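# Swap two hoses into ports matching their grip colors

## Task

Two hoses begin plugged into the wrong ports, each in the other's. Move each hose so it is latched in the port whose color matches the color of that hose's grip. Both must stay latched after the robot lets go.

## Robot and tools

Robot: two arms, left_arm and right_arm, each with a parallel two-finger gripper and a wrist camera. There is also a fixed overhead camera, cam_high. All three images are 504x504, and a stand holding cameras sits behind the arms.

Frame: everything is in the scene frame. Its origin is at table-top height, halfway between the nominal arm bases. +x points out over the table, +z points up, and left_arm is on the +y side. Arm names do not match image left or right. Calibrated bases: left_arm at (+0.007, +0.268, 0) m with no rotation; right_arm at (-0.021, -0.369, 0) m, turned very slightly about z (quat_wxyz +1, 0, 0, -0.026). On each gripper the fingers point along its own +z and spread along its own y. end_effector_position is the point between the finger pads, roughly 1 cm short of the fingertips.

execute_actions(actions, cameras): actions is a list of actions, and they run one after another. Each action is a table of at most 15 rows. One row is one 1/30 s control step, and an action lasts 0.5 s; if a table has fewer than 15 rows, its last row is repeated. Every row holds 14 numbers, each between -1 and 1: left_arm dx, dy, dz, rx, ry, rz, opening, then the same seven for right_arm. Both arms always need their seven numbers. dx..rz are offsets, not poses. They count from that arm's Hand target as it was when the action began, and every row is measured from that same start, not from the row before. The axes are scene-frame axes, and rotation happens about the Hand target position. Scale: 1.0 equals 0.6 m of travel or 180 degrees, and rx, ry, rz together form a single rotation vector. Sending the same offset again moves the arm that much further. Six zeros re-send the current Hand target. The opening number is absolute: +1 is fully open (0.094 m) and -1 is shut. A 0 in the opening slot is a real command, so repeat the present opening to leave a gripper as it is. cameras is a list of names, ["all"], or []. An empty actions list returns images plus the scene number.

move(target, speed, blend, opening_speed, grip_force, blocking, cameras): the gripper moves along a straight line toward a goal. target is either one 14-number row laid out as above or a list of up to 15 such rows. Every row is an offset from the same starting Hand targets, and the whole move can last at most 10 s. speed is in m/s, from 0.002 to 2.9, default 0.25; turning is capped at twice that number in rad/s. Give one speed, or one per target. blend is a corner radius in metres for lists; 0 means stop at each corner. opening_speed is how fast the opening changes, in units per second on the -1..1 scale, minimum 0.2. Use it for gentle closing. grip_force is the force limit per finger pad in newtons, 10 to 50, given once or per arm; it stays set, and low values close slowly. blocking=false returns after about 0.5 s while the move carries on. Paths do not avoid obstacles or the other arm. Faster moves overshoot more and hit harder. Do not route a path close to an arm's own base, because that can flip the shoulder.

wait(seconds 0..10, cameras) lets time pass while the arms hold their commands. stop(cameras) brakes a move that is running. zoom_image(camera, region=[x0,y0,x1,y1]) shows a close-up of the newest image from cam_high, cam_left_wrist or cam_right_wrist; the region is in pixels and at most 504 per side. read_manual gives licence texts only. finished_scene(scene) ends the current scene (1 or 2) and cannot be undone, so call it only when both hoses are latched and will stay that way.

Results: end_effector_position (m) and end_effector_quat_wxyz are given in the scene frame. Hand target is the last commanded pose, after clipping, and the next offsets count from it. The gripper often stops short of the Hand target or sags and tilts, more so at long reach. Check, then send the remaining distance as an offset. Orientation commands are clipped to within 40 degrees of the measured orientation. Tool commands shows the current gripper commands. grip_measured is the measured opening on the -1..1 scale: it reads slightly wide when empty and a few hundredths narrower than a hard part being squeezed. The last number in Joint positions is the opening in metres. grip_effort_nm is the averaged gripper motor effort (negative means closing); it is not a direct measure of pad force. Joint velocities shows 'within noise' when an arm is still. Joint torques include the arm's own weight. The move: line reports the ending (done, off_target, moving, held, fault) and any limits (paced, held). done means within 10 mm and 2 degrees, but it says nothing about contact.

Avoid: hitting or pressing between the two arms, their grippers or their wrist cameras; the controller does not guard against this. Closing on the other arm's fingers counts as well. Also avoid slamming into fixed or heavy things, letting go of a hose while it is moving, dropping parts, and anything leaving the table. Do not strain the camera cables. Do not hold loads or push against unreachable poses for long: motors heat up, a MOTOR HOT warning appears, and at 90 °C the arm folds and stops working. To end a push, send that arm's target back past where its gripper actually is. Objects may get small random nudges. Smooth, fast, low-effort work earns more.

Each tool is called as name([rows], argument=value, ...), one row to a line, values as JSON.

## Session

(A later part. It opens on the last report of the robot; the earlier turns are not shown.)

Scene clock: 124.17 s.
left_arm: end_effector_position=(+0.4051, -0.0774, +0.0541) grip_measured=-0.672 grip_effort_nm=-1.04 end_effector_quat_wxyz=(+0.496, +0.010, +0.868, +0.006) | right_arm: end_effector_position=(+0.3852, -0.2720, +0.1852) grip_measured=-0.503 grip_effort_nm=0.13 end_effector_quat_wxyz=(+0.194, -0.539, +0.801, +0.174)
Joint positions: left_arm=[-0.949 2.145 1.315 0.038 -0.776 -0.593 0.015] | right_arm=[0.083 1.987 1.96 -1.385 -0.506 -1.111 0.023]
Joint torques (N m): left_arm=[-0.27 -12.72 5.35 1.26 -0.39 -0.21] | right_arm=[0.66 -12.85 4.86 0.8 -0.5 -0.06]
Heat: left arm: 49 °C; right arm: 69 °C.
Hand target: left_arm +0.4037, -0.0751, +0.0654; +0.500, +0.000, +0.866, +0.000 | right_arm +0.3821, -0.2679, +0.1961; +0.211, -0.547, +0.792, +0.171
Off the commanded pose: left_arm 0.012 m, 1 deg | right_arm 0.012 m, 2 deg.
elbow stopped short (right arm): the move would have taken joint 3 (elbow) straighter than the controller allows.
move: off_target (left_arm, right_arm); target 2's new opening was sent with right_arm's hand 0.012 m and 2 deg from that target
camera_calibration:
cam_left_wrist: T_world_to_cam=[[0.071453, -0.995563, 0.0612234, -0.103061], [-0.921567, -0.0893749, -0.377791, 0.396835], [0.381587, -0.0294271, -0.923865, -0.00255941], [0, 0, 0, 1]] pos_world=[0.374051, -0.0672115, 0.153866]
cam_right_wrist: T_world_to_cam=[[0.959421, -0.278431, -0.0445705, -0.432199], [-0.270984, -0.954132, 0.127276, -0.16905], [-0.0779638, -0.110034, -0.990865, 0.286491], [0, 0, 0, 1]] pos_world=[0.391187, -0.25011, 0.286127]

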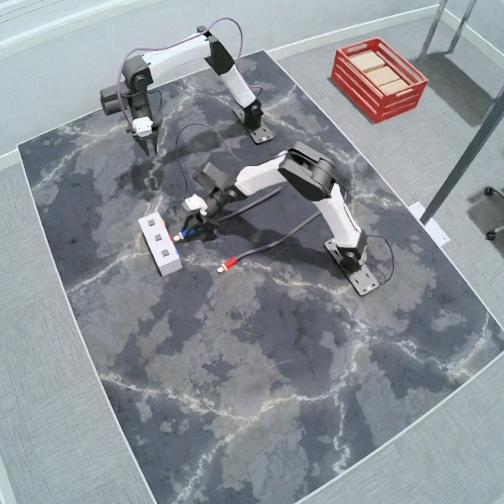

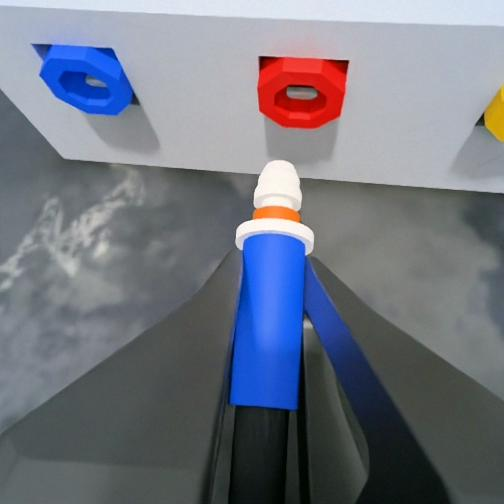

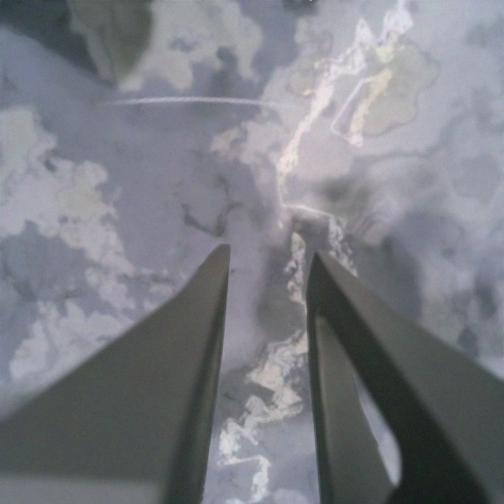

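move([
  [-0.02,0,0.06,0,0,0,-0.9,-0.15,-0.1,0.0,0,0,0,-0.5],
  [-0.02,0.0877,0.06,0,0,0,-0.9,-0.22,-0.12,0.0,0,0,0,-0.5],
  [0.0138,0.0877,0.0035,0,0,0,-0.9,-0.22,-0.12,0.0,0,0,0,-0.5],
], speed=[0.12,0.12,0.06], blend=[0.005,0.005,0], cameras=["cam_left_wrist"])

Scene clock: 127.43 s.
left_arm: end_effector_position=(+0.4102, -0.0234, +0.0705) grip_measured=-0.672 grip_effort_nm=-1.04 end_effector_quat_wxyz=(+0.498, -0.001, +0.867, +0.001) | right_arm: end_effector_position=(+0.2558, -0.3423, +0.1924) grip_measured=-0.503 grip_effort_nm=0.13 end_effector_quat_wxyz=(+0.204, -0.545, +0.796, +0.169)
Joint positions: left_arm=[-0.858 1.984 1.118 0.137 -0.713 -0.529 0.015] | right_arm=[-0.176 1.525 1.439 -1.455 -0.535 -1.42 0.023]
Joint torques (N m): left_arm=[0.31 -8.13 5.29 1.77 -0.27 0.09] | right_arm=[-0.09 -7.92 4.66 0.28 -0.54 -0.06]
Heat: left arm: 49 °C; right arm: 69 °C.
Hand target: left_arm +0.4121, -0.0225, +0.0676; +0.500, +0.000, +0.866, +0.000 | right_arm +0.2501, -0.3398, +0.1962; +0.212, -0.547, +0.792, +0.171
Off the commanded pose: left_arm 0.004 m, 0 deg | right_arm 0.007 m, 1 deg.
move: done
camera_calibration:
cam_left_wrist: T_world_to_cam=[[0.0841841, -0.993124, 0.0813511, -0.0573488], [-0.918539, -0.10899, -0.380009, 0.411002], [0.386262, -0.0427335, -0.921399, 0.0098644], [0, 0, 0, 1]] pos_world=[0.378539, -0.0117379, 0.169939]
Images, in order (width x height): cam_left_wrist 504x504.

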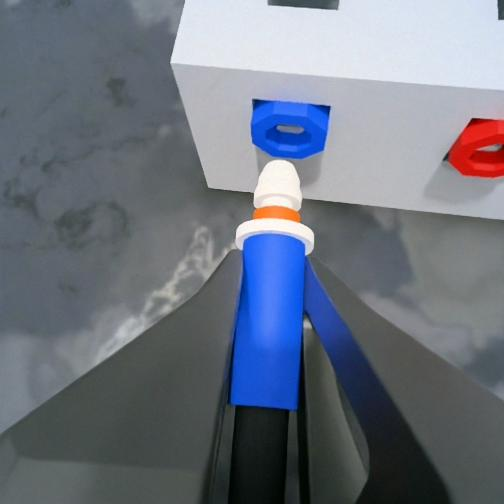

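move([
  [-0.07,0,0.02,0,0,0,-0.9,0,0,0,0,0,0,-0.5],
  [0.012,-0.004,0.02,0,0,0.006,-0.9,0,0,0,0,0,0,-0.5],
], speed=[0.08,0.05], blend=[0.003,0], cameras=["cam_left_wrist"])

Scene clock: 130.80 s.
left_arm: end_effector_position=(+0.4113, -0.0190, +0.0724) grip_measured=-0.672 grip_effort_nm=-1.04 end_effector_quat_wxyz=(+0.495, -0.007, +0.869, +0.010) | right_arm: end_effector_position=(+0.2558, -0.3423, +0.1924) grip_measured=-0.503 grip_effort_nm=0.13 end_effector_quat_wxyz=(+0.204, -0.545, +0.796, +0.169)
Joint positions: left_arm=[-0.853 1.981 1.133 0.098 -0.724 -0.541 0.015] | right_arm=[-0.176 1.525 1.439 -1.455 -0.535 -1.42 0.023]
Joint torques (N m): left_arm=[0.29 -7.83 9.74 1.44 -0.26 0.07] | right_arm=[-0.17 -7.86 4.64 0.27 -0.53 -0.05]
Heat: left arm: 48 °C; right arm: 67 °C.
Hand target: left_arm +0.4193, -0.0249, +0.0795; +0.500, -0.008, +0.866, +0.004 | right_arm +0.2501, -0.3398, +0.1962; +0.212, -0.547, +0.792, +0.171
Off the commanded pose: left_arm 0.012 m, 1 deg | right_arm 0.007 m, 1 deg.
move: off_target (left_arm)
camera_calibration:
cam_left_wrist: T_world_to_cam=[[0.103472, -0.992124, 0.0705869, -0.0603391], [-0.919361, -0.122483, -0.373864, 0.412934], [0.379565, -0.0262102, -0.924794, 0.014714], [0, 0, 0, 1]] pos_world=[0.380293, -0.00890088, 0.172247]
Images, in order (width x height): cam_left_wrist 504x504.

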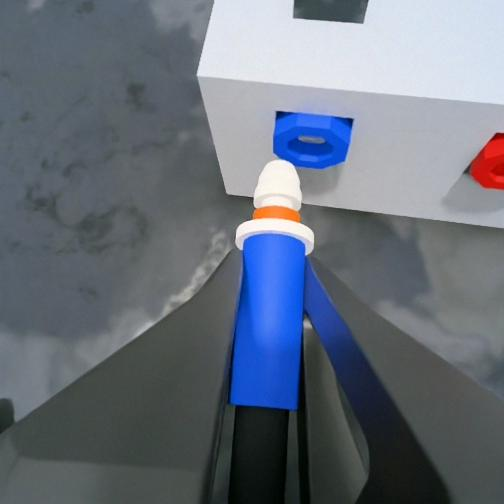

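move(target=[0.004,-0.016,0.002,0,0,0,-0.9,0,0,0,0,0,0,-0.5], speed=0.05, cameras=["cam_left_wrist"])

Scene clock: 132.00 s.
left_arm: end_effector_position=(+0.4172, -0.0258, +0.0734) grip_measured=-0.672 grip_effort_nm=-1.04 end_effector_quat_wxyz=(+0.494, -0.006, +0.870, +0.011) | right_arm: end_effector_position=(+0.2558, -0.3423, +0.1924) grip_measured=-0.503 grip_effort_nm=0.13 end_effector_quat_wxyz=(+0.204, -0.545, +0.796, +0.169)
Joint positions: left_arm=[-0.853 2.007 1.18 0.074 -0.724 -0.54 0.015] | right_arm=[-0.176 1.525 1.439 -1.455 -0.535 -1.42 0.023]
Joint torques (N m): left_arm=[-0.77 -8.08 9.84 1.38 -0.35 -0.04] | right_arm=[-0.17 -7.92 4.67 0.28 -0.54 -0.05]
Heat: left arm: 48 °C; right arm: 66 °C.
Hand target: left_arm +0.4217, -0.0345, +0.0807; +0.500, -0.008, +0.866, +0.004 | right_arm +0.2501, -0.3398, +0.1962; +0.212, -0.547, +0.792, +0.171
Off the commanded pose: left_arm 0.012 m, 1 deg | right_arm 0.007 m, 1 deg.
move: off_target (left_arm)
camera_calibration:
cam_left_wrist: T_world_to_cam=[[0.10302, -0.992377, 0.0676315, -0.0673049], [-0.920273, -0.120896, -0.372132, 0.418171], [0.377472, -0.0239021, -0.925712, 0.0142406], [0, 0, 0, 1]] pos_world=[0.38639, -0.0158961, 0.17335]
Images, in order (width x height): cam_left_wrist 504x504.

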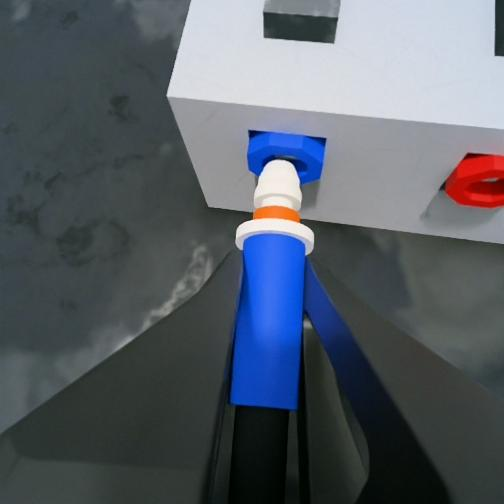

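move(target=[0.018,0.006,0.003,0,0,-0.006,-0.9,0,0,0,0,0,0,-0.5], speed=0.05, cameras=["cam_left_wrist"])

Scene clock: 133.13 s.
left_arm: end_effector_position=(+0.4209, -0.0229, +0.0712) grip_measured=-0.672 grip_effort_nm=-1.04 end_effector_quat_wxyz=(+0.487, +0.007, +0.873, +0.012) | right_arm: end_effector_position=(+0.2558, -0.3423, +0.1924) grip_measured=-0.503 grip_effort_nm=0.13 end_effector_quat_wxyz=(+0.204, -0.545, +0.796, +0.169)
Joint positions: left_arm=[-0.836 2.007 1.18 0.074 -0.696 -0.508 0.015] | right_arm=[-0.176 1.525 1.439 -1.455 -0.535 -1.42 0.023]
Joint torques (N m): left_arm=[0.47 -8.03 10.21 1.66 -0.28 0.04] | right_arm=[-0.12 -8.01 4.63 0.29 -0.53 -0.05]
Heat: left arm: 48 °C; right arm: 66 °C.
Hand target: left_arm +0.4325, -0.0310, +0.0825; +0.500, +0.000, +0.866, +0.000 | right_arm +0.2501, -0.3398, +0.1962; +0.212, -0.547, +0.792, +0.171
Off the commanded pose: left_arm 0.018 m, 2 deg | right_arm 0.007 m, 1 deg.
move: off_target (left_arm)
camera_calibration:
cam_left_wrist: T_world_to_cam=[[0.0843339, -0.995109, 0.0514396, -0.0557845], [-0.927873, -0.0972447, -0.359994, 0.423914], [0.363235, -0.0173698, -0.931536, 0.0174815], [0, 0, 0, 1]] pos_world=[0.391693, -0.0139847, 0.17176]
Images, in order (width x height): cam_left_wrist 504x504.

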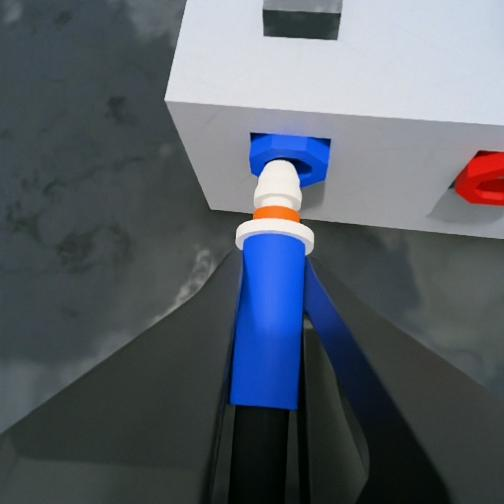

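zoom_image(camera="cam_left_wrist", region=[220, 110, 360, 270])

Scaled by 3.150 from the camera's 504x504 image, which has a finer 720x720 frame.

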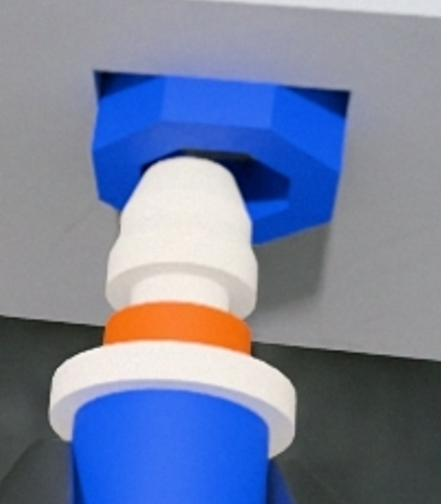

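move(target=[-0.004,-0.013,0.002,0,0,0,-0.9,0,0,0,0,0,0,-0.5], speed=0.05, cameras=["cam_left_wrist"])

Scene clock: 134.47 s.
left_arm: end_effector_position=(+0.4229, -0.0279, +0.0718) grip_measured=-0.672 grip_effort_nm=-1.04 end_effector_quat_wxyz=(+0.487, +0.009, +0.873, +0.012) | right_arm: end_effector_position=(+0.2558, -0.3423, +0.1924) grip_measured=-0.503 grip_effort_nm=0.13 end_effector_quat_wxyz=(+0.204, -0.545, +0.796, +0.169)
Joint positions: left_arm=[-0.839 2.021 1.205 0.061 -0.695 -0.508 0.015] | right_arm=[-0.176 1.525 1.439 -1.455 -0.535 -1.42 0.023]
Joint torques (N m): left_arm=[-0.84 -8.29 10.37 1.56 -0.39 -0.1] | right_arm=[-0.18 -7.9 4.67 0.28 -0.54 -0.06]
Heat: left arm: 48 °C; right arm: 65 °C.
Hand target: left_arm +0.4300, -0.0388, +0.0838; +0.500, +0.000, +0.866, +0.000 | right_arm +0.2501, -0.3398, +0.1962; +0.212, -0.547, +0.792, +0.171
Off the commanded pose: left_arm 0.018 m, 2 deg | right_arm 0.007 m, 1 deg.
move: off_target (left_arm)
camera_calibration:
cam_left_wrist: T_world_to_cam=[[0.0802259, -0.995511, 0.0502066, -0.0590559], [-0.928779, -0.092943, -0.358791, 0.425929], [0.361847, -0.0178465, -0.932067, 0.0177847], [0, 0, 0, 1]] pos_world=[0.393897, -0.0188863, 0.172361]
Images, in order (width x height): cam_left_wrist 504x504.

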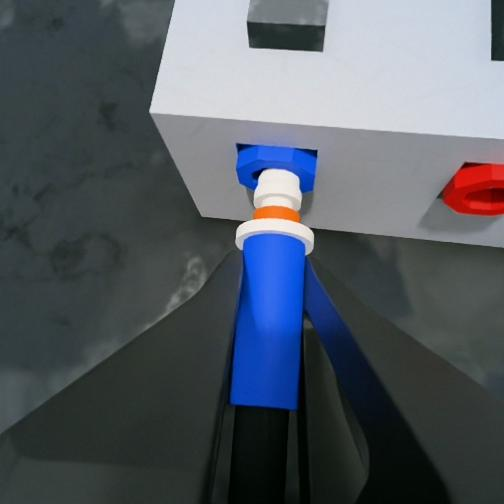

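move(target=[0.02,0.007,0.004,0,0,0,-0.9,0,0,0,0,0,0,-0.5], speed=0.05, cameras=["cam_left_wrist"])

Scene clock: 135.37 s.
left_arm: end_effector_position=(+0.4290, -0.0252, +0.0717) grip_measured=-0.672 grip_effort_nm=-1.04 end_effector_quat_wxyz=(+0.485, +0.008, +0.874, +0.015) | right_arm: end_effector_position=(+0.2558, -0.3423, +0.1924) grip_measured=-0.503 grip_effort_nm=0.13 end_effector_quat_wxyz=(+0.204, -0.545, +0.796, +0.169)
Joint positions: left_arm=[-0.825 2.031 1.224 0.05 -0.69 -0.5 0.015] | right_arm=[-0.176 1.525 1.439 -1.455 -0.535 -1.42 0.023]
Joint torques (N m): left_arm=[0.54 -8.44 10.76 1.68 -0.24 0.09] | right_arm=[-0.14 -7.91 4.64 0.27 -0.54 -0.06]
Heat: left arm: 48 °C; right arm: 65 °C.
Hand target: left_arm +0.4421, -0.0345, +0.0862; +0.500, +0.000, +0.866, +0.000 | right_arm +0.2501, -0.3398, +0.1962; +0.212, -0.547, +0.792, +0.171
Off the commanded pose: left_arm 0.022 m, 3 deg | right_arm 0.007 m, 1 deg.
move: off_target (left_arm)
camera_calibration:
cam_left_wrist: T_world_to_cam=[[0.0863171, -0.995266, 0.0446708, -0.0591543], [-0.929755, -0.0965818, -0.355285, 0.43189], [0.357917, -0.0108657, -0.93369, 0.0175425], [0, 0, 0, 1]] pos_world=[0.400379, -0.0169709, 0.172466]
Images, in order (width x height): cam_left_wrist 504x504.

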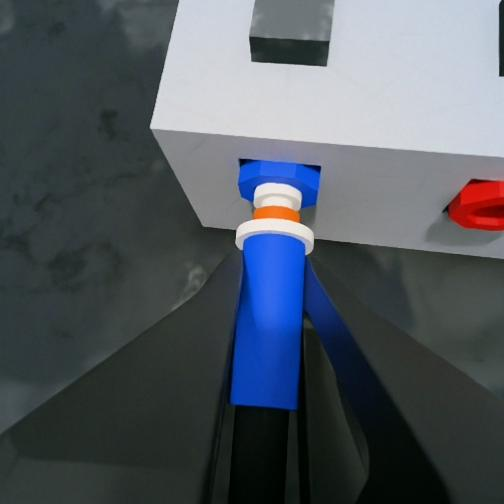

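move(target=[0.15,0.017,0.04,-0.02,-0.035,0.035,-0.9,0,0,0,0,0,0,-0.5], speed=0.15, cameras=["cam_left_wrist"])

Scene clock: 136.97 s.
left_arm: end_effector_position=(+0.4451, -0.0250, +0.0680) grip_measured=-0.672 grip_effort_nm=-1.04 end_effector_quat_wxyz=(+0.452, +0.032, +0.890, +0.059) | right_arm: end_effector_position=(+0.2558, -0.3423, +0.1924) grip_measured=-0.503 grip_effort_nm=0.12 end_effector_quat_wxyz=(+0.204, -0.545, +0.796, +0.169)
Joint positions: left_arm=[-0.8 2.102 1.387 -0.14 -0.684 -0.464 0.015] | right_arm=[-0.176 1.525 1.439 -1.455 -0.535 -1.42 0.023]
Joint torques (N m): left_arm=[9.52 -6.68 14.64 3.8 -0.57 0.01] | right_arm=[-0.13 -7.92 4.67 0.27 -0.53 -0.06]
Heat: left arm: 48 °C; right arm: 64 °C.
Hand target: left_arm +0.5321, -0.0243, +0.1101; +0.546, -0.063, +0.835, +0.000 | right_arm +0.2501, -0.3398, +0.1962; +0.212, -0.547, +0.792, +0.171
Off the commanded pose: left_arm 0.097 m, 18 deg | right_arm 0.007 m, 1 deg.
move: off_target (left_arm)
camera_calibration:
cam_left_wrist: T_world_to_cam=[[0.0863499, -0.994396, -0.0610008, -0.0529157], [-0.953371, -0.064704, -0.294785, 0.452806], [0.289186, 0.083611, -0.953615, 0.0426025], [0, 0, 0, 1]] pos_world=[0.423941, -0.0268828, 0.170879]
Images, in order (width x height): cam_left_wrist 504x504.

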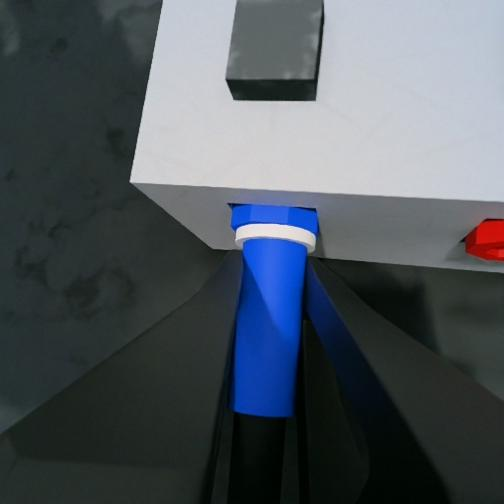

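zoom_image(camera="cam_left_wrist", region=[200, 180, 350, 280])

Scaled by 3.360 from the camera's 504x504 image, which has a finer 720x720 frame.

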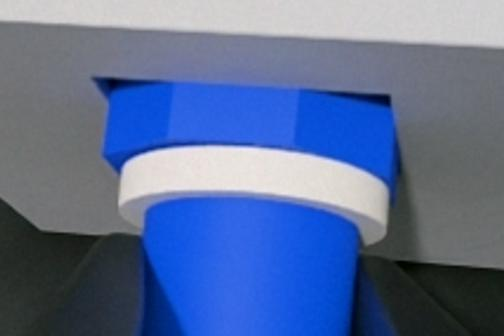

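move(target=[-0.142,0.002,-0.05,0.028,0.046,-0.037,-0.9,0,0,0,0,0,0,-0.5], speed=0.25, cameras=["cam_left_wrist"])

Scene clock: 138.20 s.
left_arm: end_effector_position=(+0.4418, -0.0243, +0.0672) grip_measured=-0.672 grip_effort_nm=-1.05 end_effector_quat_wxyz=(+0.474, +0.020, +0.880, +0.029) | right_arm: end_effector_position=(+0.2558, -0.3423, +0.1924) grip_measured=-0.503 grip_effort_nm=0.13 end_effector_quat_wxyz=(+0.204, -0.545, +0.796, +0.169)
Joint positions: left_arm=[-0.8 2.07 1.286 0.007 -0.67 -0.464 0.015] | right_arm=[-0.176 1.525 1.439 -1.455 -0.535 -1.42 0.023]
Joint torques (N m): left_arm=[1.1 -12.11 5.11 1.81 -0.11 -0.05] | right_arm=[-0.08 -7.97 4.62 0.3 -0.54 -0.07]
Heat: left arm: 48 °C; right arm: 64 °C.
Hand target: left_arm +0.4469, -0.0231, +0.0801; +0.486, +0.010, +0.874, +0.009 | right_arm +0.2501, -0.3398, +0.1962; +0.212, -0.547, +0.792, +0.171
Off the commanded pose: left_arm 0.014 m, 3 deg | right_arm 0.007 m, 1 deg.
move: off_target (left_arm)
camera_calibration:
cam_left_wrist: T_world_to_cam=[[0.0779738, -0.996936, 0.0062601, -0.0529309], [-0.939141, -0.0755578, -0.335119, 0.445634], [0.334565, 0.0202514, -0.942155, 0.0203078], [0, 0, 0, 1]] pos_world=[0.415846, -0.0195088, 0.168805]
Images, in order (width x height): cam_left_wrist 504x504.

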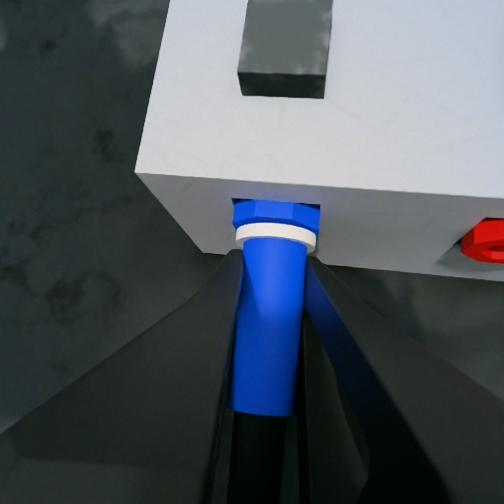

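move([
  [-0.008,0,-0.015,0,0,0,-0.9,0,0,0,0,0,0,-0.5],
  [-0.008,0,-0.015,0,0,0,-0.2,0,0,0,0,0,0,-0.5],
  [-0.02,0,0.15,0,0,0,-0.2,0,0,0,0,0,0,-0.5],
  [-0.2,0.19,0.1,0.005,-0.01,-0.006,-0.2,0,0,0,0,0,0,-0.5],
], speed=[0.1,0.1,0.12,0.2], blend=[0,0,0.02,0], opening_speed=2, cameras=["cam_left_wrist","cam_high"])

Scene clock: 142.07 s.
left_arm: end_effector_position=(+0.3279, +0.0915, +0.1325) grip_measured=-0.202 grip_effort_nm=0.09 end_effector_quat_wxyz=(+0.486, +0.022, +0.873, +0.017) | right_arm: end_effector_position=(+0.2558, -0.3423, +0.1924) grip_measured=-0.503 grip_effort_nm=0.13 end_effector_quat_wxyz=(+0.204, -0.545, +0.796, +0.169)
Joint positions: left_arm=[-0.801 1.341 0.706 -0.097 -0.664 -0.444 0.037] | right_arm=[-0.176 1.525 1.439 -1.455 -0.535 -1.42 0.023]
Joint torques (N m): left_arm=[-0.96 -6.22 5.72 1.69 -0.41 0.08] | right_arm=[-0.06 -7.88 4.6 0.28 -0.54 -0.05]
Heat: left arm: 48 °C; right arm: 63 °C.
Hand target: left_arm +0.3269, +0.0909, +0.1401; +0.499, +0.022, +0.866, +0.012 | right_arm +0.2501, -0.3398, +0.1962; +0.212, -0.547, +0.792, +0.171
Off the commanded pose: left_arm 0.008 m, 2 deg | right_arm 0.007 m, 1 deg.
move: done
camera_calibration:
cam_left_wrist: T_world_to_cam=[[0.0620061, -0.997699, 0.0274347, 0.0735656], [-0.930488, -0.0677285, -0.360007, 0.369009], [0.361037, -0.003205, -0.932546, 0.109882], [0, 0, 0, 1]] pos_world=[0.299125, 0.0987409, 0.233298]
Images, in order (width x height): cam_high 504x504, cam_left_wrist 504x504.

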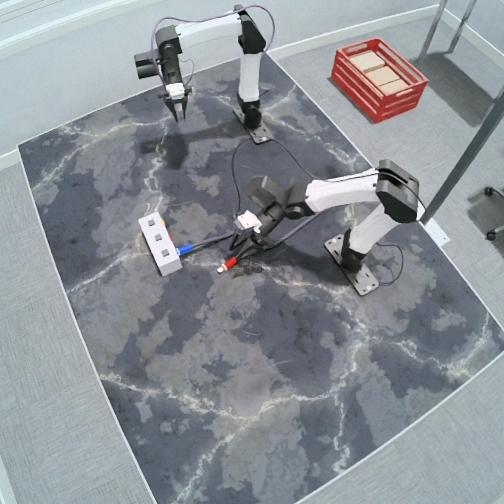

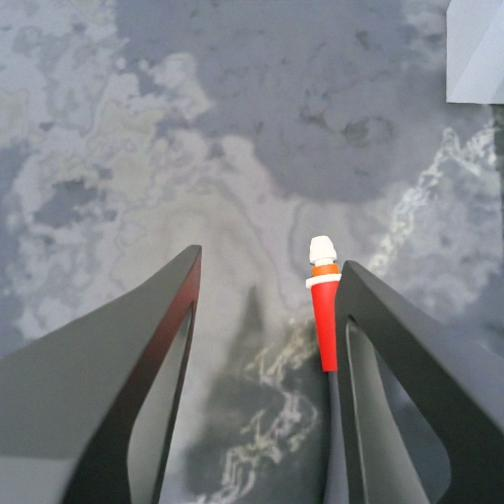

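move([
  [0.04,-0.045,0.0,-0.0136,-0.001,0.0305,-0.2,0,0,0,0,0,0,-0.5],
  [0.04,-0.045,-0.125,-0.0136,-0.001,0.0305,-0.2,0,0,0,0,0,0,-0.5],
], speed=[0.12,0.1], cameras=["cam_left_wrist"])

Scene clock: 145.07 s.
left_arm: end_effector_position=(+0.3516, +0.0626, +0.0669) grip_measured=-0.202 grip_effort_nm=0.09 end_effector_quat_wxyz=(+0.494, -0.024, +0.869, +0.015) | right_arm: end_effector_position=(+0.2558, -0.3423, +0.1924) grip_measured=-0.503 grip_effort_nm=0.13 end_effector_quat_wxyz=(+0.204, -0.545, +0.796, +0.169)
Joint positions: left_arm=[-0.832 1.679 0.703 0.22 -0.731 -0.56 0.037] | right_arm=[-0.176 1.525 1.439 -1.455 -0.535 -1.42 0.023]
Joint torques (N m): left_arm=[-0.79 -5.24 4.75 1.63 -0.53 -0.16] | right_arm=[-0.1 -7.88 4.68 0.29 -0.55 -0.05]
Heat: left arm: 47 °C; right arm: 62 °C.
Hand target: left_arm +0.3509, +0.0638, +0.0652; +0.500, -0.030, +0.865, +0.017 | right_arm +0.2501, -0.3398, +0.1962; +0.212, -0.547, +0.792, +0.171
Off the commanded pose: left_arm 0.002 m, 1 deg | right_arm 0.007 m, 1 deg.
move: done
camera_calibration:
cam_left_wrist: T_world_to_cam=[[0.138751, -0.987177, 0.0789283, 0.0139983], [-0.914482, -0.158306, -0.372372, 0.366379], [0.380092, -0.0205113, -0.924721, 0.0338578], [0, 0, 0, 1]] pos_world=[0.320236, 0.0725133, 0.166634]
Images, in order (width x height): cam_left_wrist 504x504.

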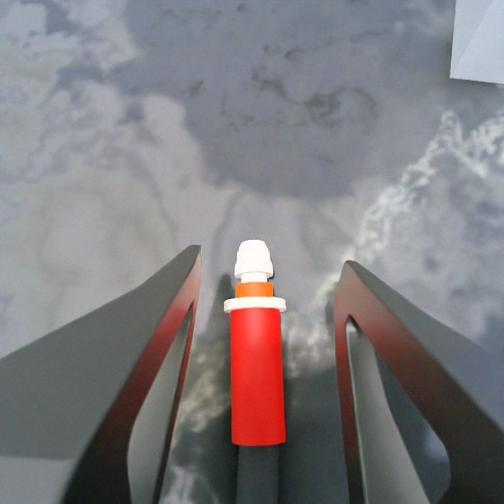

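move([
  [-0.0107,0.0085,-0.02,0,0,0,-0.2,0,0,0,0,0,0,-0.5],
  [-0.0107,0.0085,-0.048,0,0,0,-0.25,0,0,0,0,0,0,-0.5],
], speed=0.08, cameras=["cam_left_wrist"])

Scene clock: 147.63 s.
left_arm: end_effector_position=(+0.3455, +0.0683, +0.0372) grip_measured=-0.248 grip_effort_nm=-0.12 end_effector_quat_wxyz=(+0.494, -0.023, +0.869, +0.017) | right_arm: end_effector_position=(+0.2558, -0.3423, +0.1924) grip_measured=-0.503 grip_effort_nm=0.13 end_effector_quat_wxyz=(+0.204, -0.545, +0.796, +0.169)
Joint positions: left_arm=[-0.835 1.756 0.628 0.367 -0.735 -0.561 0.035] | right_arm=[-0.176 1.525 1.439 -1.455 -0.535 -1.42 0.023]
Joint torques (N m): left_arm=[-0.92 -5.33 4.23 1.65 -0.53 -0.2] | right_arm=[-0.17 -7.91 4.64 0.28 -0.53 -0.07]
Heat: left arm: 47 °C; right arm: 61 °C.
Hand target: left_arm +0.3444, +0.0690, +0.0363; +0.500, -0.030, +0.865, +0.017 | right_arm +0.2501, -0.3398, +0.1962; +0.212, -0.547, +0.792, +0.171
Off the commanded pose: left_arm 0.001 m, 1 deg | right_arm 0.007 m, 1 deg.
move: done
camera_calibration:
cam_left_wrist: T_world_to_cam=[[0.138981, -0.98749, 0.0744897, 0.0228906], [-0.914778, -0.156829, -0.372271, 0.35053], [0.379295, -0.0164031, -0.92513, 0.00881266], [0, 0, 0, 1]] pos_world=[0.314134, 0.077722, 0.13694]
Images, in order (width x height): cam_left_wrist 504x504.

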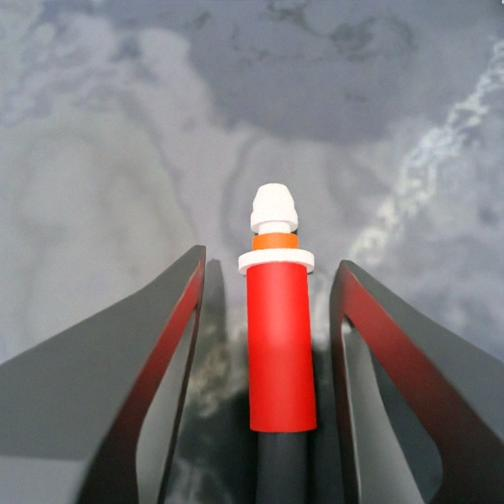

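move([
  [-0.003,0,-0.001,0,0,0,-0.25,0,0,0,0,0,0,-0.5],
  [-0.003,0,-0.001,0,0,0,-0.9,0,0,0,0,0,0,-0.5],
  [-0.003,0,0.1,0,0,0,-0.9,0,0,0,0,0,0,-0.5],
], speed=0.08, opening_speed=1.5, cameras=["cam_left_wrist"])

Scene clock: 150.67 s.
left_arm: end_effector_position=(+0.3371, +0.0756, +0.0747) grip_measured=-0.689 grip_effort_nm=-1.04 end_effector_quat_wxyz=(+0.480, -0.014, +0.876, +0.033) | right_arm: end_effector_position=(+0.2558, -0.3423, +0.1924) grip_measured=-0.503 grip_effort_nm=0.13 end_effector_quat_wxyz=(+0.204, -0.545, +0.796, +0.169)
Joint positions: left_arm=[-0.84 1.591 0.685 0.094 -0.739 -0.565 0.015] | right_arm=[-0.176 1.525 1.439 -1.455 -0.535 -1.42 0.023]
Joint torques (N m): left_arm=[-0.9 -8.05 9.03 1.28 -0.53 -0.2] | right_arm=[-0.13 -7.9 4.67 0.26 -0.53 -0.05]
Heat: left arm: 46 °C; right arm: 60 °C.
Hand target: left_arm +0.3426, +0.0689, +0.0963; +0.500, -0.030, +0.865, +0.017 | right_arm +0.2501, -0.3398, +0.1962; +0.212, -0.547, +0.792, +0.171
Off the commanded pose: left_arm 0.023 m, 4 deg | right_arm 0.007 m, 1 deg.
move: off_target (left_arm)
camera_calibration:
cam_left_wrist: T_world_to_cam=[[0.140411, -0.9895, 0.0342839, 0.0311317], [-0.926268, -0.143512, -0.348472, 0.359089], [0.349733, 0.017173, -0.936692, 0.0550971], [0, 0, 0, 1]] pos_world=[0.308972, 0.0813921, 0.175674]
Images, in order (width x height): cam_left_wrist 504x504.

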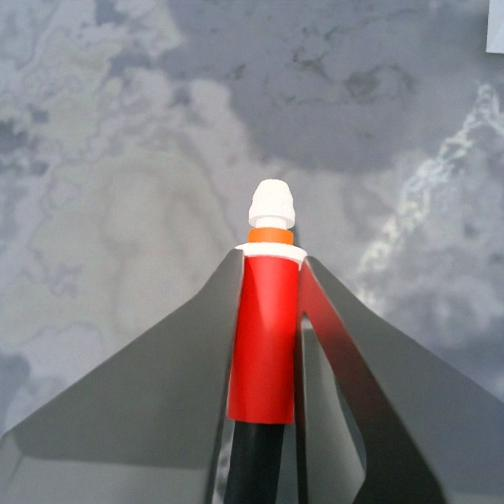

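move([
  [0,0,0.123,0,0,0,-0.9,0,0,0,0,0,0,-0.5],
  [0.0707,-0.248,0.123,0,0,0,-0.9,0,0,0,0,0,0,-0.5],
  [0.118,-0.248,-0.0355,0,0,0,-0.9,0,0,0,0,0,0,-0.5],
], speed=[0.15,0.15,0.08], blend=[0.02,0.01,0], cameras=["cam_left_wrist","cam_high"])

Scene clock: 154.47 s.
left_arm: end_effector_position=(+0.4110, -0.0813, +0.0790) grip_measured=-0.689 grip_effort_nm=-1.04 end_effector_quat_wxyz=(+0.499, -0.031, +0.866, +0.016) | right_arm: end_effector_position=(+0.2558, -0.3423, +0.1924) grip_measured=-0.503 grip_effort_nm=0.13 end_effector_quat_wxyz=(+0.204, -0.545, +0.796, +0.169)
Joint positions: left_arm=[-0.957 2.152 1.448 -0.138 -0.833 -0.695 0.015] | right_arm=[-0.176 1.525 1.439 -1.455 -0.535 -1.42 0.023]
Joint torques (N m): left_arm=[0.34 -9.62 5.7 1.48 -0.35 0.08] | right_arm=[-0.14 -7.98 4.7 0.29 -0.52 -0.06]
Heat: left arm: 46 °C; right arm: 59 °C.
Hand target: left_arm +0.4134, -0.0798, +0.0750; +0.500, -0.030, +0.865, +0.017 | right_arm +0.2501, -0.3398, +0.1962; +0.212, -0.547, +0.792, +0.171
Off the commanded pose: left_arm 0.005 m, 0 deg | right_arm 0.007 m, 1 deg.
move: done
camera_calibration:
cam_left_wrist: T_world_to_cam=[[0.1519, -0.984758, 0.0847259, -0.142972], [-0.907846, -0.172902, -0.381996, 0.399234], [0.390823, -0.018893, -0.920272, 0.0149054], [0, 0, 0, 1]] pos_world=[0.378335, -0.071483, 0.178336]
Images, in order (width x height): cam_high 504x504, cam_left_wrist 504x504.

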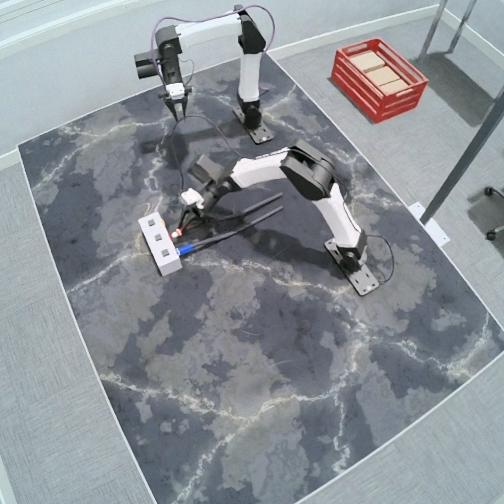

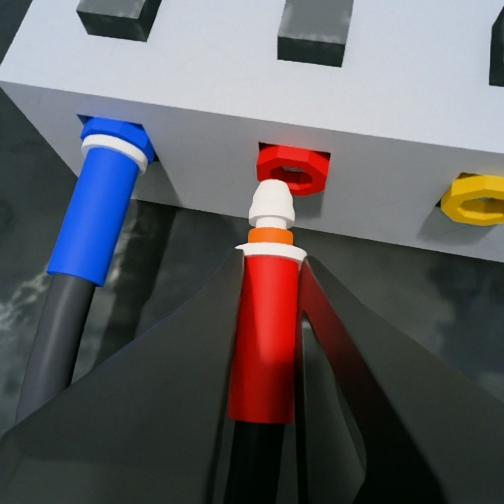

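move([
  [-0.06,-0.005,0.015,0,0,-0.014,-0.9,0,0,0,0,0,0,-0.5],
  [0.01,-0.012,0.015,0,0,-0.014,-0.9,0,0,0,0,0,0,-0.5],
], speed=[0.08,0.05], blend=[0.003,0], cameras=["cam_left_wrist"])

Scene clock: 156.70 s.
left_arm: end_effector_position=(+0.4111, -0.0794, +0.0755) grip_measured=-0.689 grip_effort_nm=-1.04 end_effector_quat_wxyz=(+0.491, -0.006, +0.871, +0.018) | right_arm: end_effector_position=(+0.2558, -0.3423, +0.1924) grip_measured=-0.503 grip_effort_nm=0.13 end_effector_quat_wxyz=(+0.204, -0.545, +0.796, +0.169)
Joint positions: left_arm=[-0.947 2.139 1.422 -0.116 -0.798 -0.638 0.015] | right_arm=[-0.176 1.525 1.439 -1.455 -0.535 -1.42 0.023]
Joint torques (N m): left_arm=[0.27 -9.21 9.91 1.49 -0.32 0.06] | right_arm=[-0.13 -7.94 4.63 0.27 -0.53 -0.05]
Heat: left arm: 46 °C; right arm: 59 °C.
Hand target: left_arm +0.4195, -0.0870, +0.0841; +0.500, -0.011, +0.866, +0.006 | right_arm +0.2501, -0.3398, +0.1962; +0.212, -0.547, +0.792, +0.171
Off the commanded pose: left_arm 0.014 m, 2 deg | right_arm 0.007 m, 1 deg.
move: off_target (left_arm)
camera_calibration:
cam_left_wrist: T_world_to_cam=[[0.11175, -0.992157, 0.0560077, -0.122788], [-0.921259, -0.124565, -0.368463, 0.406577], [0.372549, -0.0104218, -0.927954, 0.0204507], [0, 0, 0, 1]] pos_world=[0.380666, -0.070967, 0.175663]
Images, in order (width x height): cam_left_wrist 504x504.

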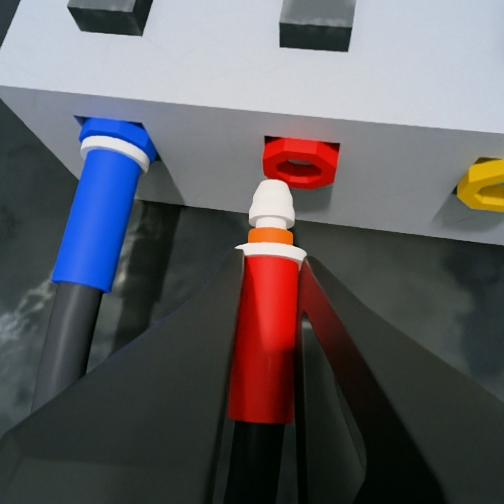

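move(target=[0.006,-0.014,0.001,0,0,0,-0.9,0,0,0,0,0,0,-0.5], speed=0.05, cameras=["cam_left_wrist"])

Scene clock: 157.63 s.
left_arm: end_effector_position=(+0.4173, -0.0883, +0.0772) grip_measured=-0.689 grip_effort_nm=-1.04 end_effector_quat_wxyz=(+0.495, -0.009, +0.869, +0.013) | right_arm: end_effector_position=(+0.2558, -0.3423, +0.1924) grip_measured=-0.503 grip_effort_nm=0.13 end_effector_quat_wxyz=(+0.204, -0.545, +0.796, +0.169)
Joint positions: left_arm=[-0.947 2.169 1.471 -0.121 -0.797 -0.638 0.015] | right_arm=[-0.176 1.525 1.439 -1.455 -0.535 -1.42 0.023]
Joint torques (N m): left_arm=[-0.14 -9.43 10.36 1.3 -0.35 0.03] | right_arm=[-0.12 -7.91 4.6 0.27 -0.54 -0.05]
Heat: left arm: 46 °C; right arm: 59 °C.
Hand target: left_arm +0.4230, -0.0954, +0.0846; +0.500, -0.011, +0.866, +0.006 | right_arm +0.2501, -0.3398, +0.1962; +0.212, -0.547, +0.792, +0.171
Off the commanded pose: left_arm 0.012 m, 1 deg | right_arm 0.007 m, 1 deg.
move: off_target (left_arm)
camera_calibration:
cam_left_wrist: T_world_to_cam=[[0.110809, -0.99153, 0.0677428, -0.132709], [-0.918413, -0.128209, -0.374272, 0.410864], [0.379787, -0.0207432, -0.924841, 0.0154482], [0, 0, 0, 1]] pos_world=[0.386182, -0.0785887, 0.177052]
Images, in order (width x height): cam_left_wrist 504x504.

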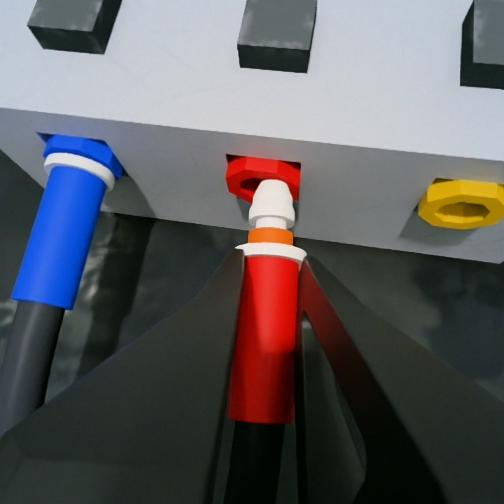

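move(target=[0.006,0.011,0.001,0,0,-0.003,-0.9,0,0,0,0,0,0,-0.5], speed=0.05, cameras=["cam_left_wrist"])

Scene clock: 158.60 s.
left_arm: end_effector_position=(+0.4182, -0.0887, +0.0757) grip_measured=-0.689 grip_effort_nm=-1.05 end_effector_quat_wxyz=(+0.490, +0.001, +0.871, +0.013) | right_arm: end_effector_position=(+0.2558, -0.3423, +0.1924) grip_measured=-0.503 grip_effort_nm=0.13 end_effector_quat_wxyz=(+0.204, -0.545, +0.796, +0.169)
Joint positions: left_arm=[-0.942 2.169 1.471 -0.121 -0.781 -0.617 0.015] | right_arm=[-0.176 1.525 1.439 -1.455 -0.535 -1.42 0.023]
Joint torques (N m): left_arm=[1.09 -10.96 7.47 1.61 -0.33 0.08] | right_arm=[-0.1 -7.87 4.68 0.29 -0.53 -0.05]
Heat: left arm: 46 °C; right arm: 59 °C.
Hand target: left_arm +0.4267, -0.0887, +0.0852; +0.500, -0.007, +0.866, +0.004 | right_arm +0.2501, -0.3398, +0.1962; +0.212, -0.547, +0.792, +0.171
Off the commanded pose: left_arm 0.013 m, 2 deg | right_arm 0.007 m, 1 deg.
move: off_target (left_arm)
camera_calibration:
cam_left_wrist: T_world_to_cam=[[0.0940913, -0.993999, 0.0557998, -0.125449], [-0.924285, -0.108044, -0.366093, 0.414618], [0.369924, -0.0171288, -0.928904, 0.0184864], [0, 0, 0, 1]] pos_world=[0.38819, -0.0795829, 0.175961]
Images, in order (width x height): cam_left_wrist 504x504.

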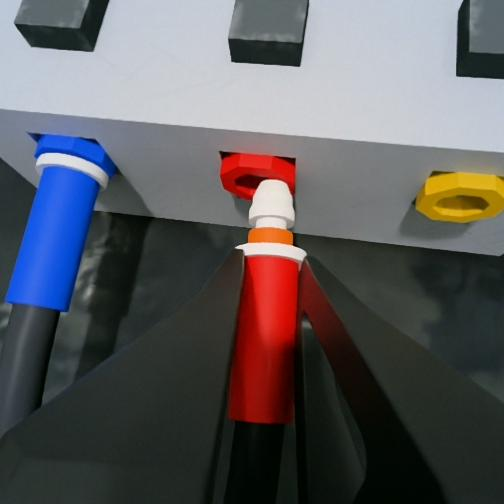

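move([
  [-0.02,0.02,0.0,0,0,0.0,-0.9,0,0,0,0,0,0,-0.5],
  [0.004,0.006,0.001,0,0,0.0,-0.9,0,0,0,0,0,0,-0.5],
], speed=0.05, cameras=["cam_left_wrist"])

Scene clock: 160.47 s.
left_arm: end_effector_position=(+0.4192, -0.0780, +0.0665) grip_measured=-0.689 grip_effort_nm=-1.04 end_effector_quat_wxyz=(+0.487, +0.002, +0.873, +0.019) | right_arm: end_effector_position=(+0.2558, -0.3423, +0.1924) grip_measured=-0.503 grip_effort_nm=0.13 end_effector_quat_wxyz=(+0.204, -0.545, +0.796, +0.169)
Joint positions: left_arm=[-0.927 2.164 1.427 -0.09 -0.774 -0.608 0.015] | right_arm=[-0.176 1.525 1.439 -1.455 -0.535 -1.42 0.023]
Joint torques (N m): left_arm=[0.39 -11.14 10.37 1.4 -0.33 0.08] | right_arm=[-0.12 -7.95 4.66 0.27 -0.55 -0.06]
Heat: left arm: 47 °C; right arm: 58 °C.
Hand target: left_arm +0.4290, -0.0853, +0.0859; +0.500, -0.007, +0.866, +0.004 | right_arm +0.2501, -0.3398, +0.1962; +0.212, -0.547, +0.792, +0.171
Off the commanded pose: left_arm 0.023 m, 3 deg | right_arm 0.007 m, 1 deg.
move: off_target (left_arm)
camera_calibration:
cam_left_wrist: T_world_to_cam=[[0.100134, -0.993984, 0.0443806, -0.116209], [-0.926734, -0.109408, -0.359436, 0.413861], [0.362129, -0.00513724, -0.932114, 0.0141147], [0, 0, 0, 1]] pos_world=[0.390064, -0.0701573, 0.167071]
Images, in order (width x height): cam_left_wrist 504x504.

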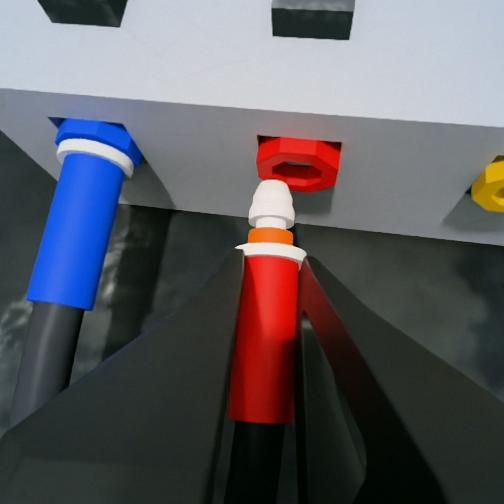

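move([
  [-0.09,-0.008,0.03,0,0,-0.004,-0.9,0,0,0,0,0,0,-0.5],
  [-0.0047,-0.012,-0.001,0,0,-0.004,-0.9,0,0,0,0,0,0,-0.5],
], speed=[0.08,0.05], blend=[0.003,0], cameras=["cam_left_wrist"])

Scene clock: 163.00 s.
left_arm: end_effector_position=(+0.4169, -0.0836, +0.0749) grip_measured=-0.689 grip_effort_nm=-1.04 end_effector_quat_wxyz=(+0.489, +0.004, +0.872, +0.015) | right_arm: end_effector_position=(+0.2558, -0.3423, +0.1924) grip_measured=-0.503 grip_effort_nm=0.13 end_effector_quat_wxyz=(+0.204, -0.545, +0.796, +0.169)
Joint positions: left_arm=[-0.937 2.154 1.444 -0.109 -0.776 -0.608 0.015] | right_arm=[-0.176 1.525 1.439 -1.455 -0.535 -1.42 0.023]
Joint torques (N m): left_arm=[0.24 -9.36 10.21 1.57 -0.32 0.06] | right_arm=[-0.13 -7.92 4.63 0.28 -0.54 -0.05]
Heat: left arm: 47 °C; right arm: 58 °C.
Hand target: left_arm +0.4262, -0.0925, +0.0852; +0.500, -0.002, +0.866, +0.001 | right_arm +0.2501, -0.3398, +0.1962; +0.212, -0.547, +0.792, +0.171
Off the commanded pose: left_arm 0.017 m, 2 deg | right_arm 0.007 m, 1 deg.
move: off_target (left_arm)
camera_calibration:
cam_left_wrist: T_world_to_cam=[[0.0906787, -0.994642, 0.0496482, -0.118399], [-0.925895, -0.10256, -0.363592, 0.414662], [0.366736, -0.012999, -0.930234, 0.0201252], [0, 0, 0, 1]] pos_world=[0.387289, -0.0749747, 0.175367]
Images, in order (width x height): cam_left_wrist 504x504.

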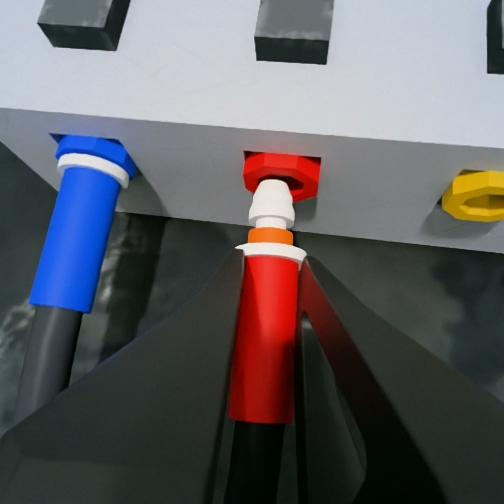

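move(target=[0.02,0.0,0.004,0,0,0.0,-0.9,0,0,0,0,0,0,-0.5], speed=0.05, cameras=["cam_left_wrist"])

Scene clock: 163.97 s.
left_arm: end_effector_position=(+0.4282, -0.0838, +0.0755) grip_measured=-0.689 grip_effort_nm=-1.04 end_effector_quat_wxyz=(+0.488, +0.005, +0.873, +0.014) | right_arm: end_effector_position=(+0.2558, -0.3423, +0.1924) grip_measured=-0.503 grip_effort_nm=0.13 end_effector_quat_wxyz=(+0.204, -0.545, +0.796, +0.169)
Joint positions: left_arm=[-0.917 2.175 1.479 -0.11 -0.76 -0.587 0.015] | right_arm=[-0.176 1.525 1.439 -1.455 -0.535 -1.42 0.023]
Joint torques (N m): left_arm=[0.28 -9.63 10.74 1.53 -0.31 0.08] | right_arm=[-0.14 -7.97 4.67 0.27 -0.54 -0.06]
Heat: left arm: 47 °C; right arm: 58 °C.
Hand target: left_arm +0.4382, -0.0924, +0.0876; +0.500, -0.002, +0.866, +0.001 | right_arm +0.2501, -0.3398, +0.1962; +0.212, -0.547, +0.792, +0.171
Off the commanded pose: left_arm 0.018 m, 2 deg | right_arm 0.007 m, 1 deg.
move: off_target (left_arm)
camera_calibration:
cam_left_wrist: T_world_to_cam=[[0.0896263, -0.994723, 0.049923, -0.119306], [-0.926546, -0.101661, -0.362185, 0.425585], [0.365349, -0.0137946, -0.930768, 0.0170489], [0, 0, 0, 1]] pos_world=[0.398788, -0.0751765, 0.175965]
Images, in order (width x height): cam_left_wrist 504x504.

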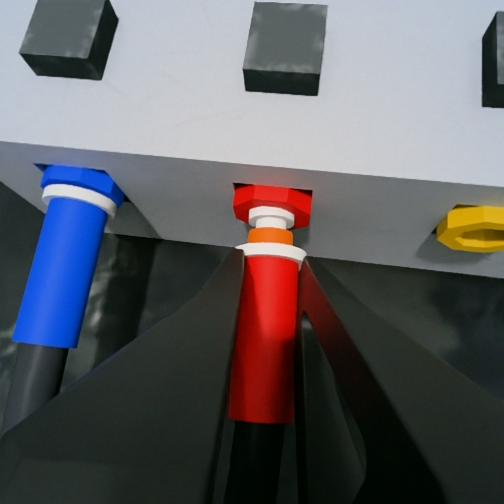

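move(target=[0.155,0.01,0.04,-0.02,-0.035,0.035,-0.9,0,0,0,0,0,0,-0.5], speed=0.15, cameras=["cam_left_wrist"])

Scene clock: 165.50 s.
left_arm: end_effector_position=(+0.4382, -0.0842, +0.0733) grip_measured=-0.689 grip_effort_nm=-1.04 end_effector_quat_wxyz=(+0.454, +0.038, +0.887, +0.069) | right_arm: end_effector_position=(+0.2558, -0.3423, +0.1924) grip_measured=-0.503 grip_effort_nm=0.13 end_effector_quat_wxyz=(+0.204, -0.545, +0.796, +0.169)
Joint positions: left_arm=[-0.904 2.252 1.665 -0.34 -0.764 -0.55 0.015] | right_arm=[-0.176 1.525 1.439 -1.455 -0.535 -1.42 0.023]
Joint torques (N m): left_arm=[10.29 -7.99 14.31 3.79 -0.67 0.05] | right_arm=[-0.17 -7.86 4.59 0.29 -0.55 -0.06]
Heat: left arm: 47 °C; right arm: 57 °C.
Hand target: left_arm +0.5312, -0.0864, +0.1117; +0.546, -0.065, +0.835, +0.001 | right_arm +0.2501, -0.3398, +0.1962; +0.212, -0.547, +0.792, +0.171
Off the commanded pose: left_arm 0.101 m, 19 deg | right_arm 0.007 m, 1 deg.
move: off_target (left_arm)
camera_calibration:
cam_left_wrist: T_world_to_cam=[[0.0842918, -0.992832, -0.084737, -0.108086], [-0.951404, -0.054913, -0.30301, 0.444476], [0.296185, 0.10616, -0.949213, 0.0531041], [0, 0, 0, 1]] pos_world=[0.416259, -0.0885408, 0.175929]
Images, in order (width x height): cam_left_wrist 504x504.

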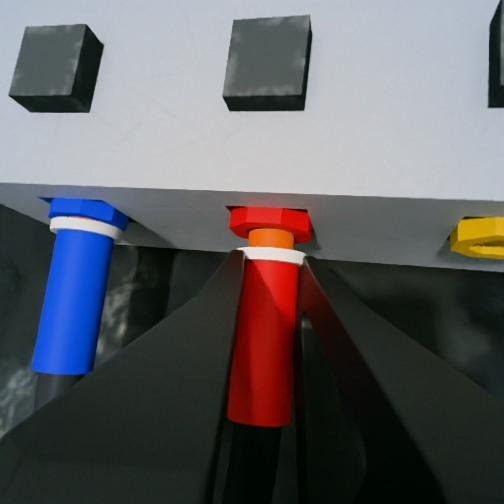

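move([
  [0.04,0.035,0.03,-0.03,-0.02,0.01,-0.9,0,0,0,0,0,0,-0.5],
  [0.06,-0.03,0.03,-0.03,-0.02,-0.01,-0.9,0,0,0,0,0,0,-0.5],
  [0.06,0.01,0.03,-0.03,-0.02,0.005,-0.9,0,0,0,0,0,0,-0.5],
], speed=[0.2,0.15,0.1], blend=[0.005,0.005,0], cameras=["cam_left_wrist"])

Scene clock: 166.83 s.
left_arm: end_effector_position=(+0.4457, -0.0837, +0.0750) grip_measured=-0.689 grip_effort_nm=-1.04 end_effector_quat_wxyz=(+0.434, +0.040, +0.899, +0.053) | right_arm: end_effector_position=(+0.2558, -0.3423, +0.1924) grip_measured=-0.503 grip_effort_nm=0.13 end_effector_quat_wxyz=(+0.204, -0.545, +0.796, +0.169)
Joint positions: left_arm=[-0.876 2.255 1.709 -0.389 -0.695 -0.548 0.015] | right_arm=[-0.176 1.525 1.439 -1.455 -0.535 -1.42 0.023]
Joint torques (N m): left_arm=[12.66 -9.22 14.23 4.44 -1 -0.3] | right_arm=[-0.14 -7.92 4.62 0.29 -0.55 -0.07]
Heat: left arm: 47 °C; right arm: 57 °C.
Hand target: left_arm +0.5671, -0.0805, +0.1296; +0.568, -0.097, +0.816, -0.036 | right_arm +0.2501, -0.3398, +0.1962; +0.212, -0.547, +0.792, +0.171
Off the commanded pose: left_arm 0.133 m, 26 deg | right_arm 0.007 m, 1 deg.
move: off_target (left_arm)
camera_calibration:
cam_left_wrist: T_world_to_cam=[[0.066059, -0.995934, -0.061248, -0.10194], [-0.9657, -0.0483644, -0.255117, 0.455559], [0.251118, 0.076, -0.964968, 0.0711595], [0, 0, 0, 1]] pos_world=[0.428798, -0.084901, 0.178644]
Images, in order (width x height): cam_left_wrist 504x504.

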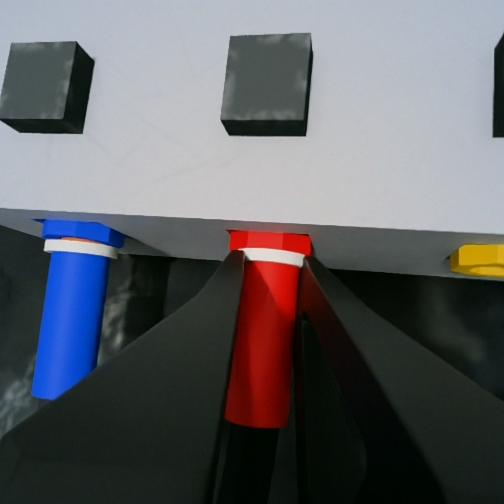

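zoom_image(camera="cam_left_wrist", region=[20, 200, 340, 300])

Scaled by 1.575 from the camera's 504x504 image, which has a finer 720x720 frame.

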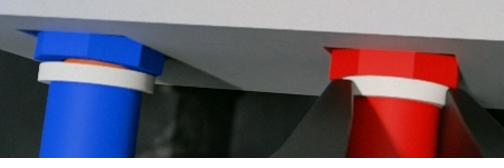

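move(target=[-0.197,-0.001,-0.071,0.059,0.0645,-0.0445,-0.9,0,0,0,0,0,0,-0.5], speed=0.25, cameras=["cam_left_wrist"])

Scene clock: 168.33 s.
left_arm: end_effector_position=(+0.4405, -0.0828, +0.0741) grip_measured=-0.689 grip_effort_nm=-1.04 end_effector_quat_wxyz=(+0.469, +0.023, +0.883, +0.027) | right_arm: end_effector_position=(+0.2558, -0.3423, +0.1924) grip_measured=-0.503 grip_effort_nm=0.13 end_effector_quat_wxyz=(+0.204, -0.545, +0.796, +0.169)
Joint positions: left_arm=[-0.888 2.206 1.56 -0.193 -0.719 -0.55 0.015] | right_arm=[-0.176 1.525 1.439 -1.455 -0.535 -1.42 0.023]
Joint torques (N m): left_arm=[1.18 -12.66 5.23 1.92 -0.29 0.04] | right_arm=[-0.18 -7.94 4.59 0.3 -0.54 -0.07]
Heat: left arm: 47 °C; right arm: 57 °C.
Hand target: left_arm +0.4490, -0.0811, +0.0870; +0.485, +0.010, +0.874, +0.010 | right_arm +0.2501, -0.3398, +0.1962; +0.212, -0.547, +0.792, +0.171
Off the commanded pose: left_arm 0.016 m, 3 deg | right_arm 0.007 m, 1 deg.
move: off_target (left_arm)
camera_calibration:
cam_left_wrist: T_world_to_cam=[[0.0720354, -0.997373, 0.00767658, -0.108613], [-0.9435, -0.0706363, -0.323757, 0.443747], [0.323449, 0.0160791, -0.946109, 0.0332844], [0, 0, 0, 1]] pos_world=[0.415734, -0.0775183, 0.175991]
Images, in order (width x height): cam_left_wrist 504x504.

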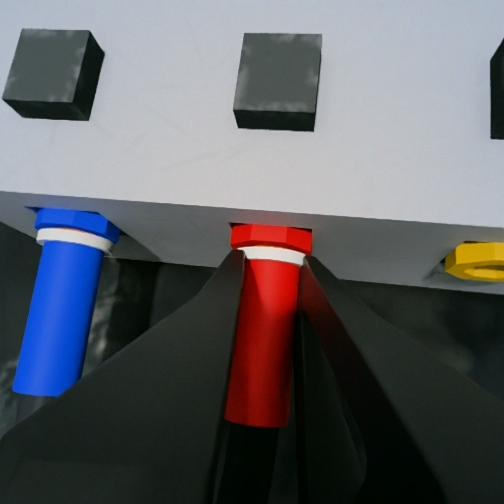

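move([
  [-0.008,0,-0.015,0,0,0,-0.9,0,0,0,0,0,0,-0.5],
  [-0.008,0,-0.015,0,0,0,-0.2,0,0,0,0,0,0,-0.5],
  [-0.02,0,0.15,0,0,0,-0.2,0,0,0,0,0,0,-0.5],
  [-0.15,0.05,0.15,0,0,0,-0.2,0,0,0,0,0,0,-0.5],
], speed=[0.1,0.1,0.12,0.2], blend=[0,0,0.02,0], opening_speed=2, cameras=["cam_left_wrist"])

Scene clock: 172.00 s.
left_arm: end_effector_position=(+0.3615, -0.0595, +0.1617) grip_measured=-0.202 grip_effort_nm=0.09 end_effector_quat_wxyz=(+0.475, +0.024, +0.880, +0.013) | right_arm: end_effector_position=(+0.2558, -0.3423, +0.1924) grip_measured=-0.503 grip_effort_nm=0.13 end_effector_quat_wxyz=(+0.204, -0.545, +0.796, +0.169)
Joint positions: left_arm=[-1.004 1.857 1.408 -0.436 -0.783 -0.656 0.037] | right_arm=[-0.176 1.525 1.439 -1.455 -0.535 -1.42 0.023]
Joint torques (N m): left_arm=[-0.21 -12.23 5.82 1.14 -0.59 -0.24] | right_arm=[-0.1 -7.97 4.59 0.29 -0.54 -0.05]
Heat: left arm: 48 °C; right arm: 56 °C.
Hand target: left_arm +0.3591, -0.0510, +0.1770; +0.485, +0.009, +0.874, +0.010 | right_arm +0.2501, -0.3398, +0.1962; +0.212, -0.547, +0.792, +0.171
Off the commanded pose: left_arm 0.018 m, 2 deg | right_arm 0.007 m, 1 deg.
move: off_target (left_arm)
camera_calibration:
cam_left_wrist: T_world_to_cam=[[0.0566353, -0.99791, 0.0311063, -0.0786503], [-0.940131, -0.063792, -0.334789, 0.400181], [0.336074, -0.0102831, -0.94178, 0.134471], [0, 0, 0, 1]] pos_world=[0.335484, -0.0515748, 0.263065]
Images, in order (width x height): cam_left_wrist 504x504.

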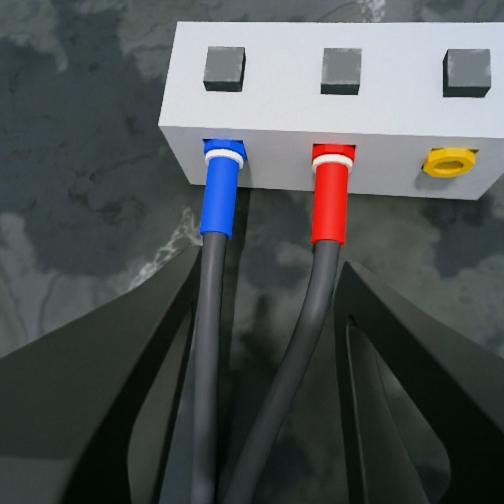

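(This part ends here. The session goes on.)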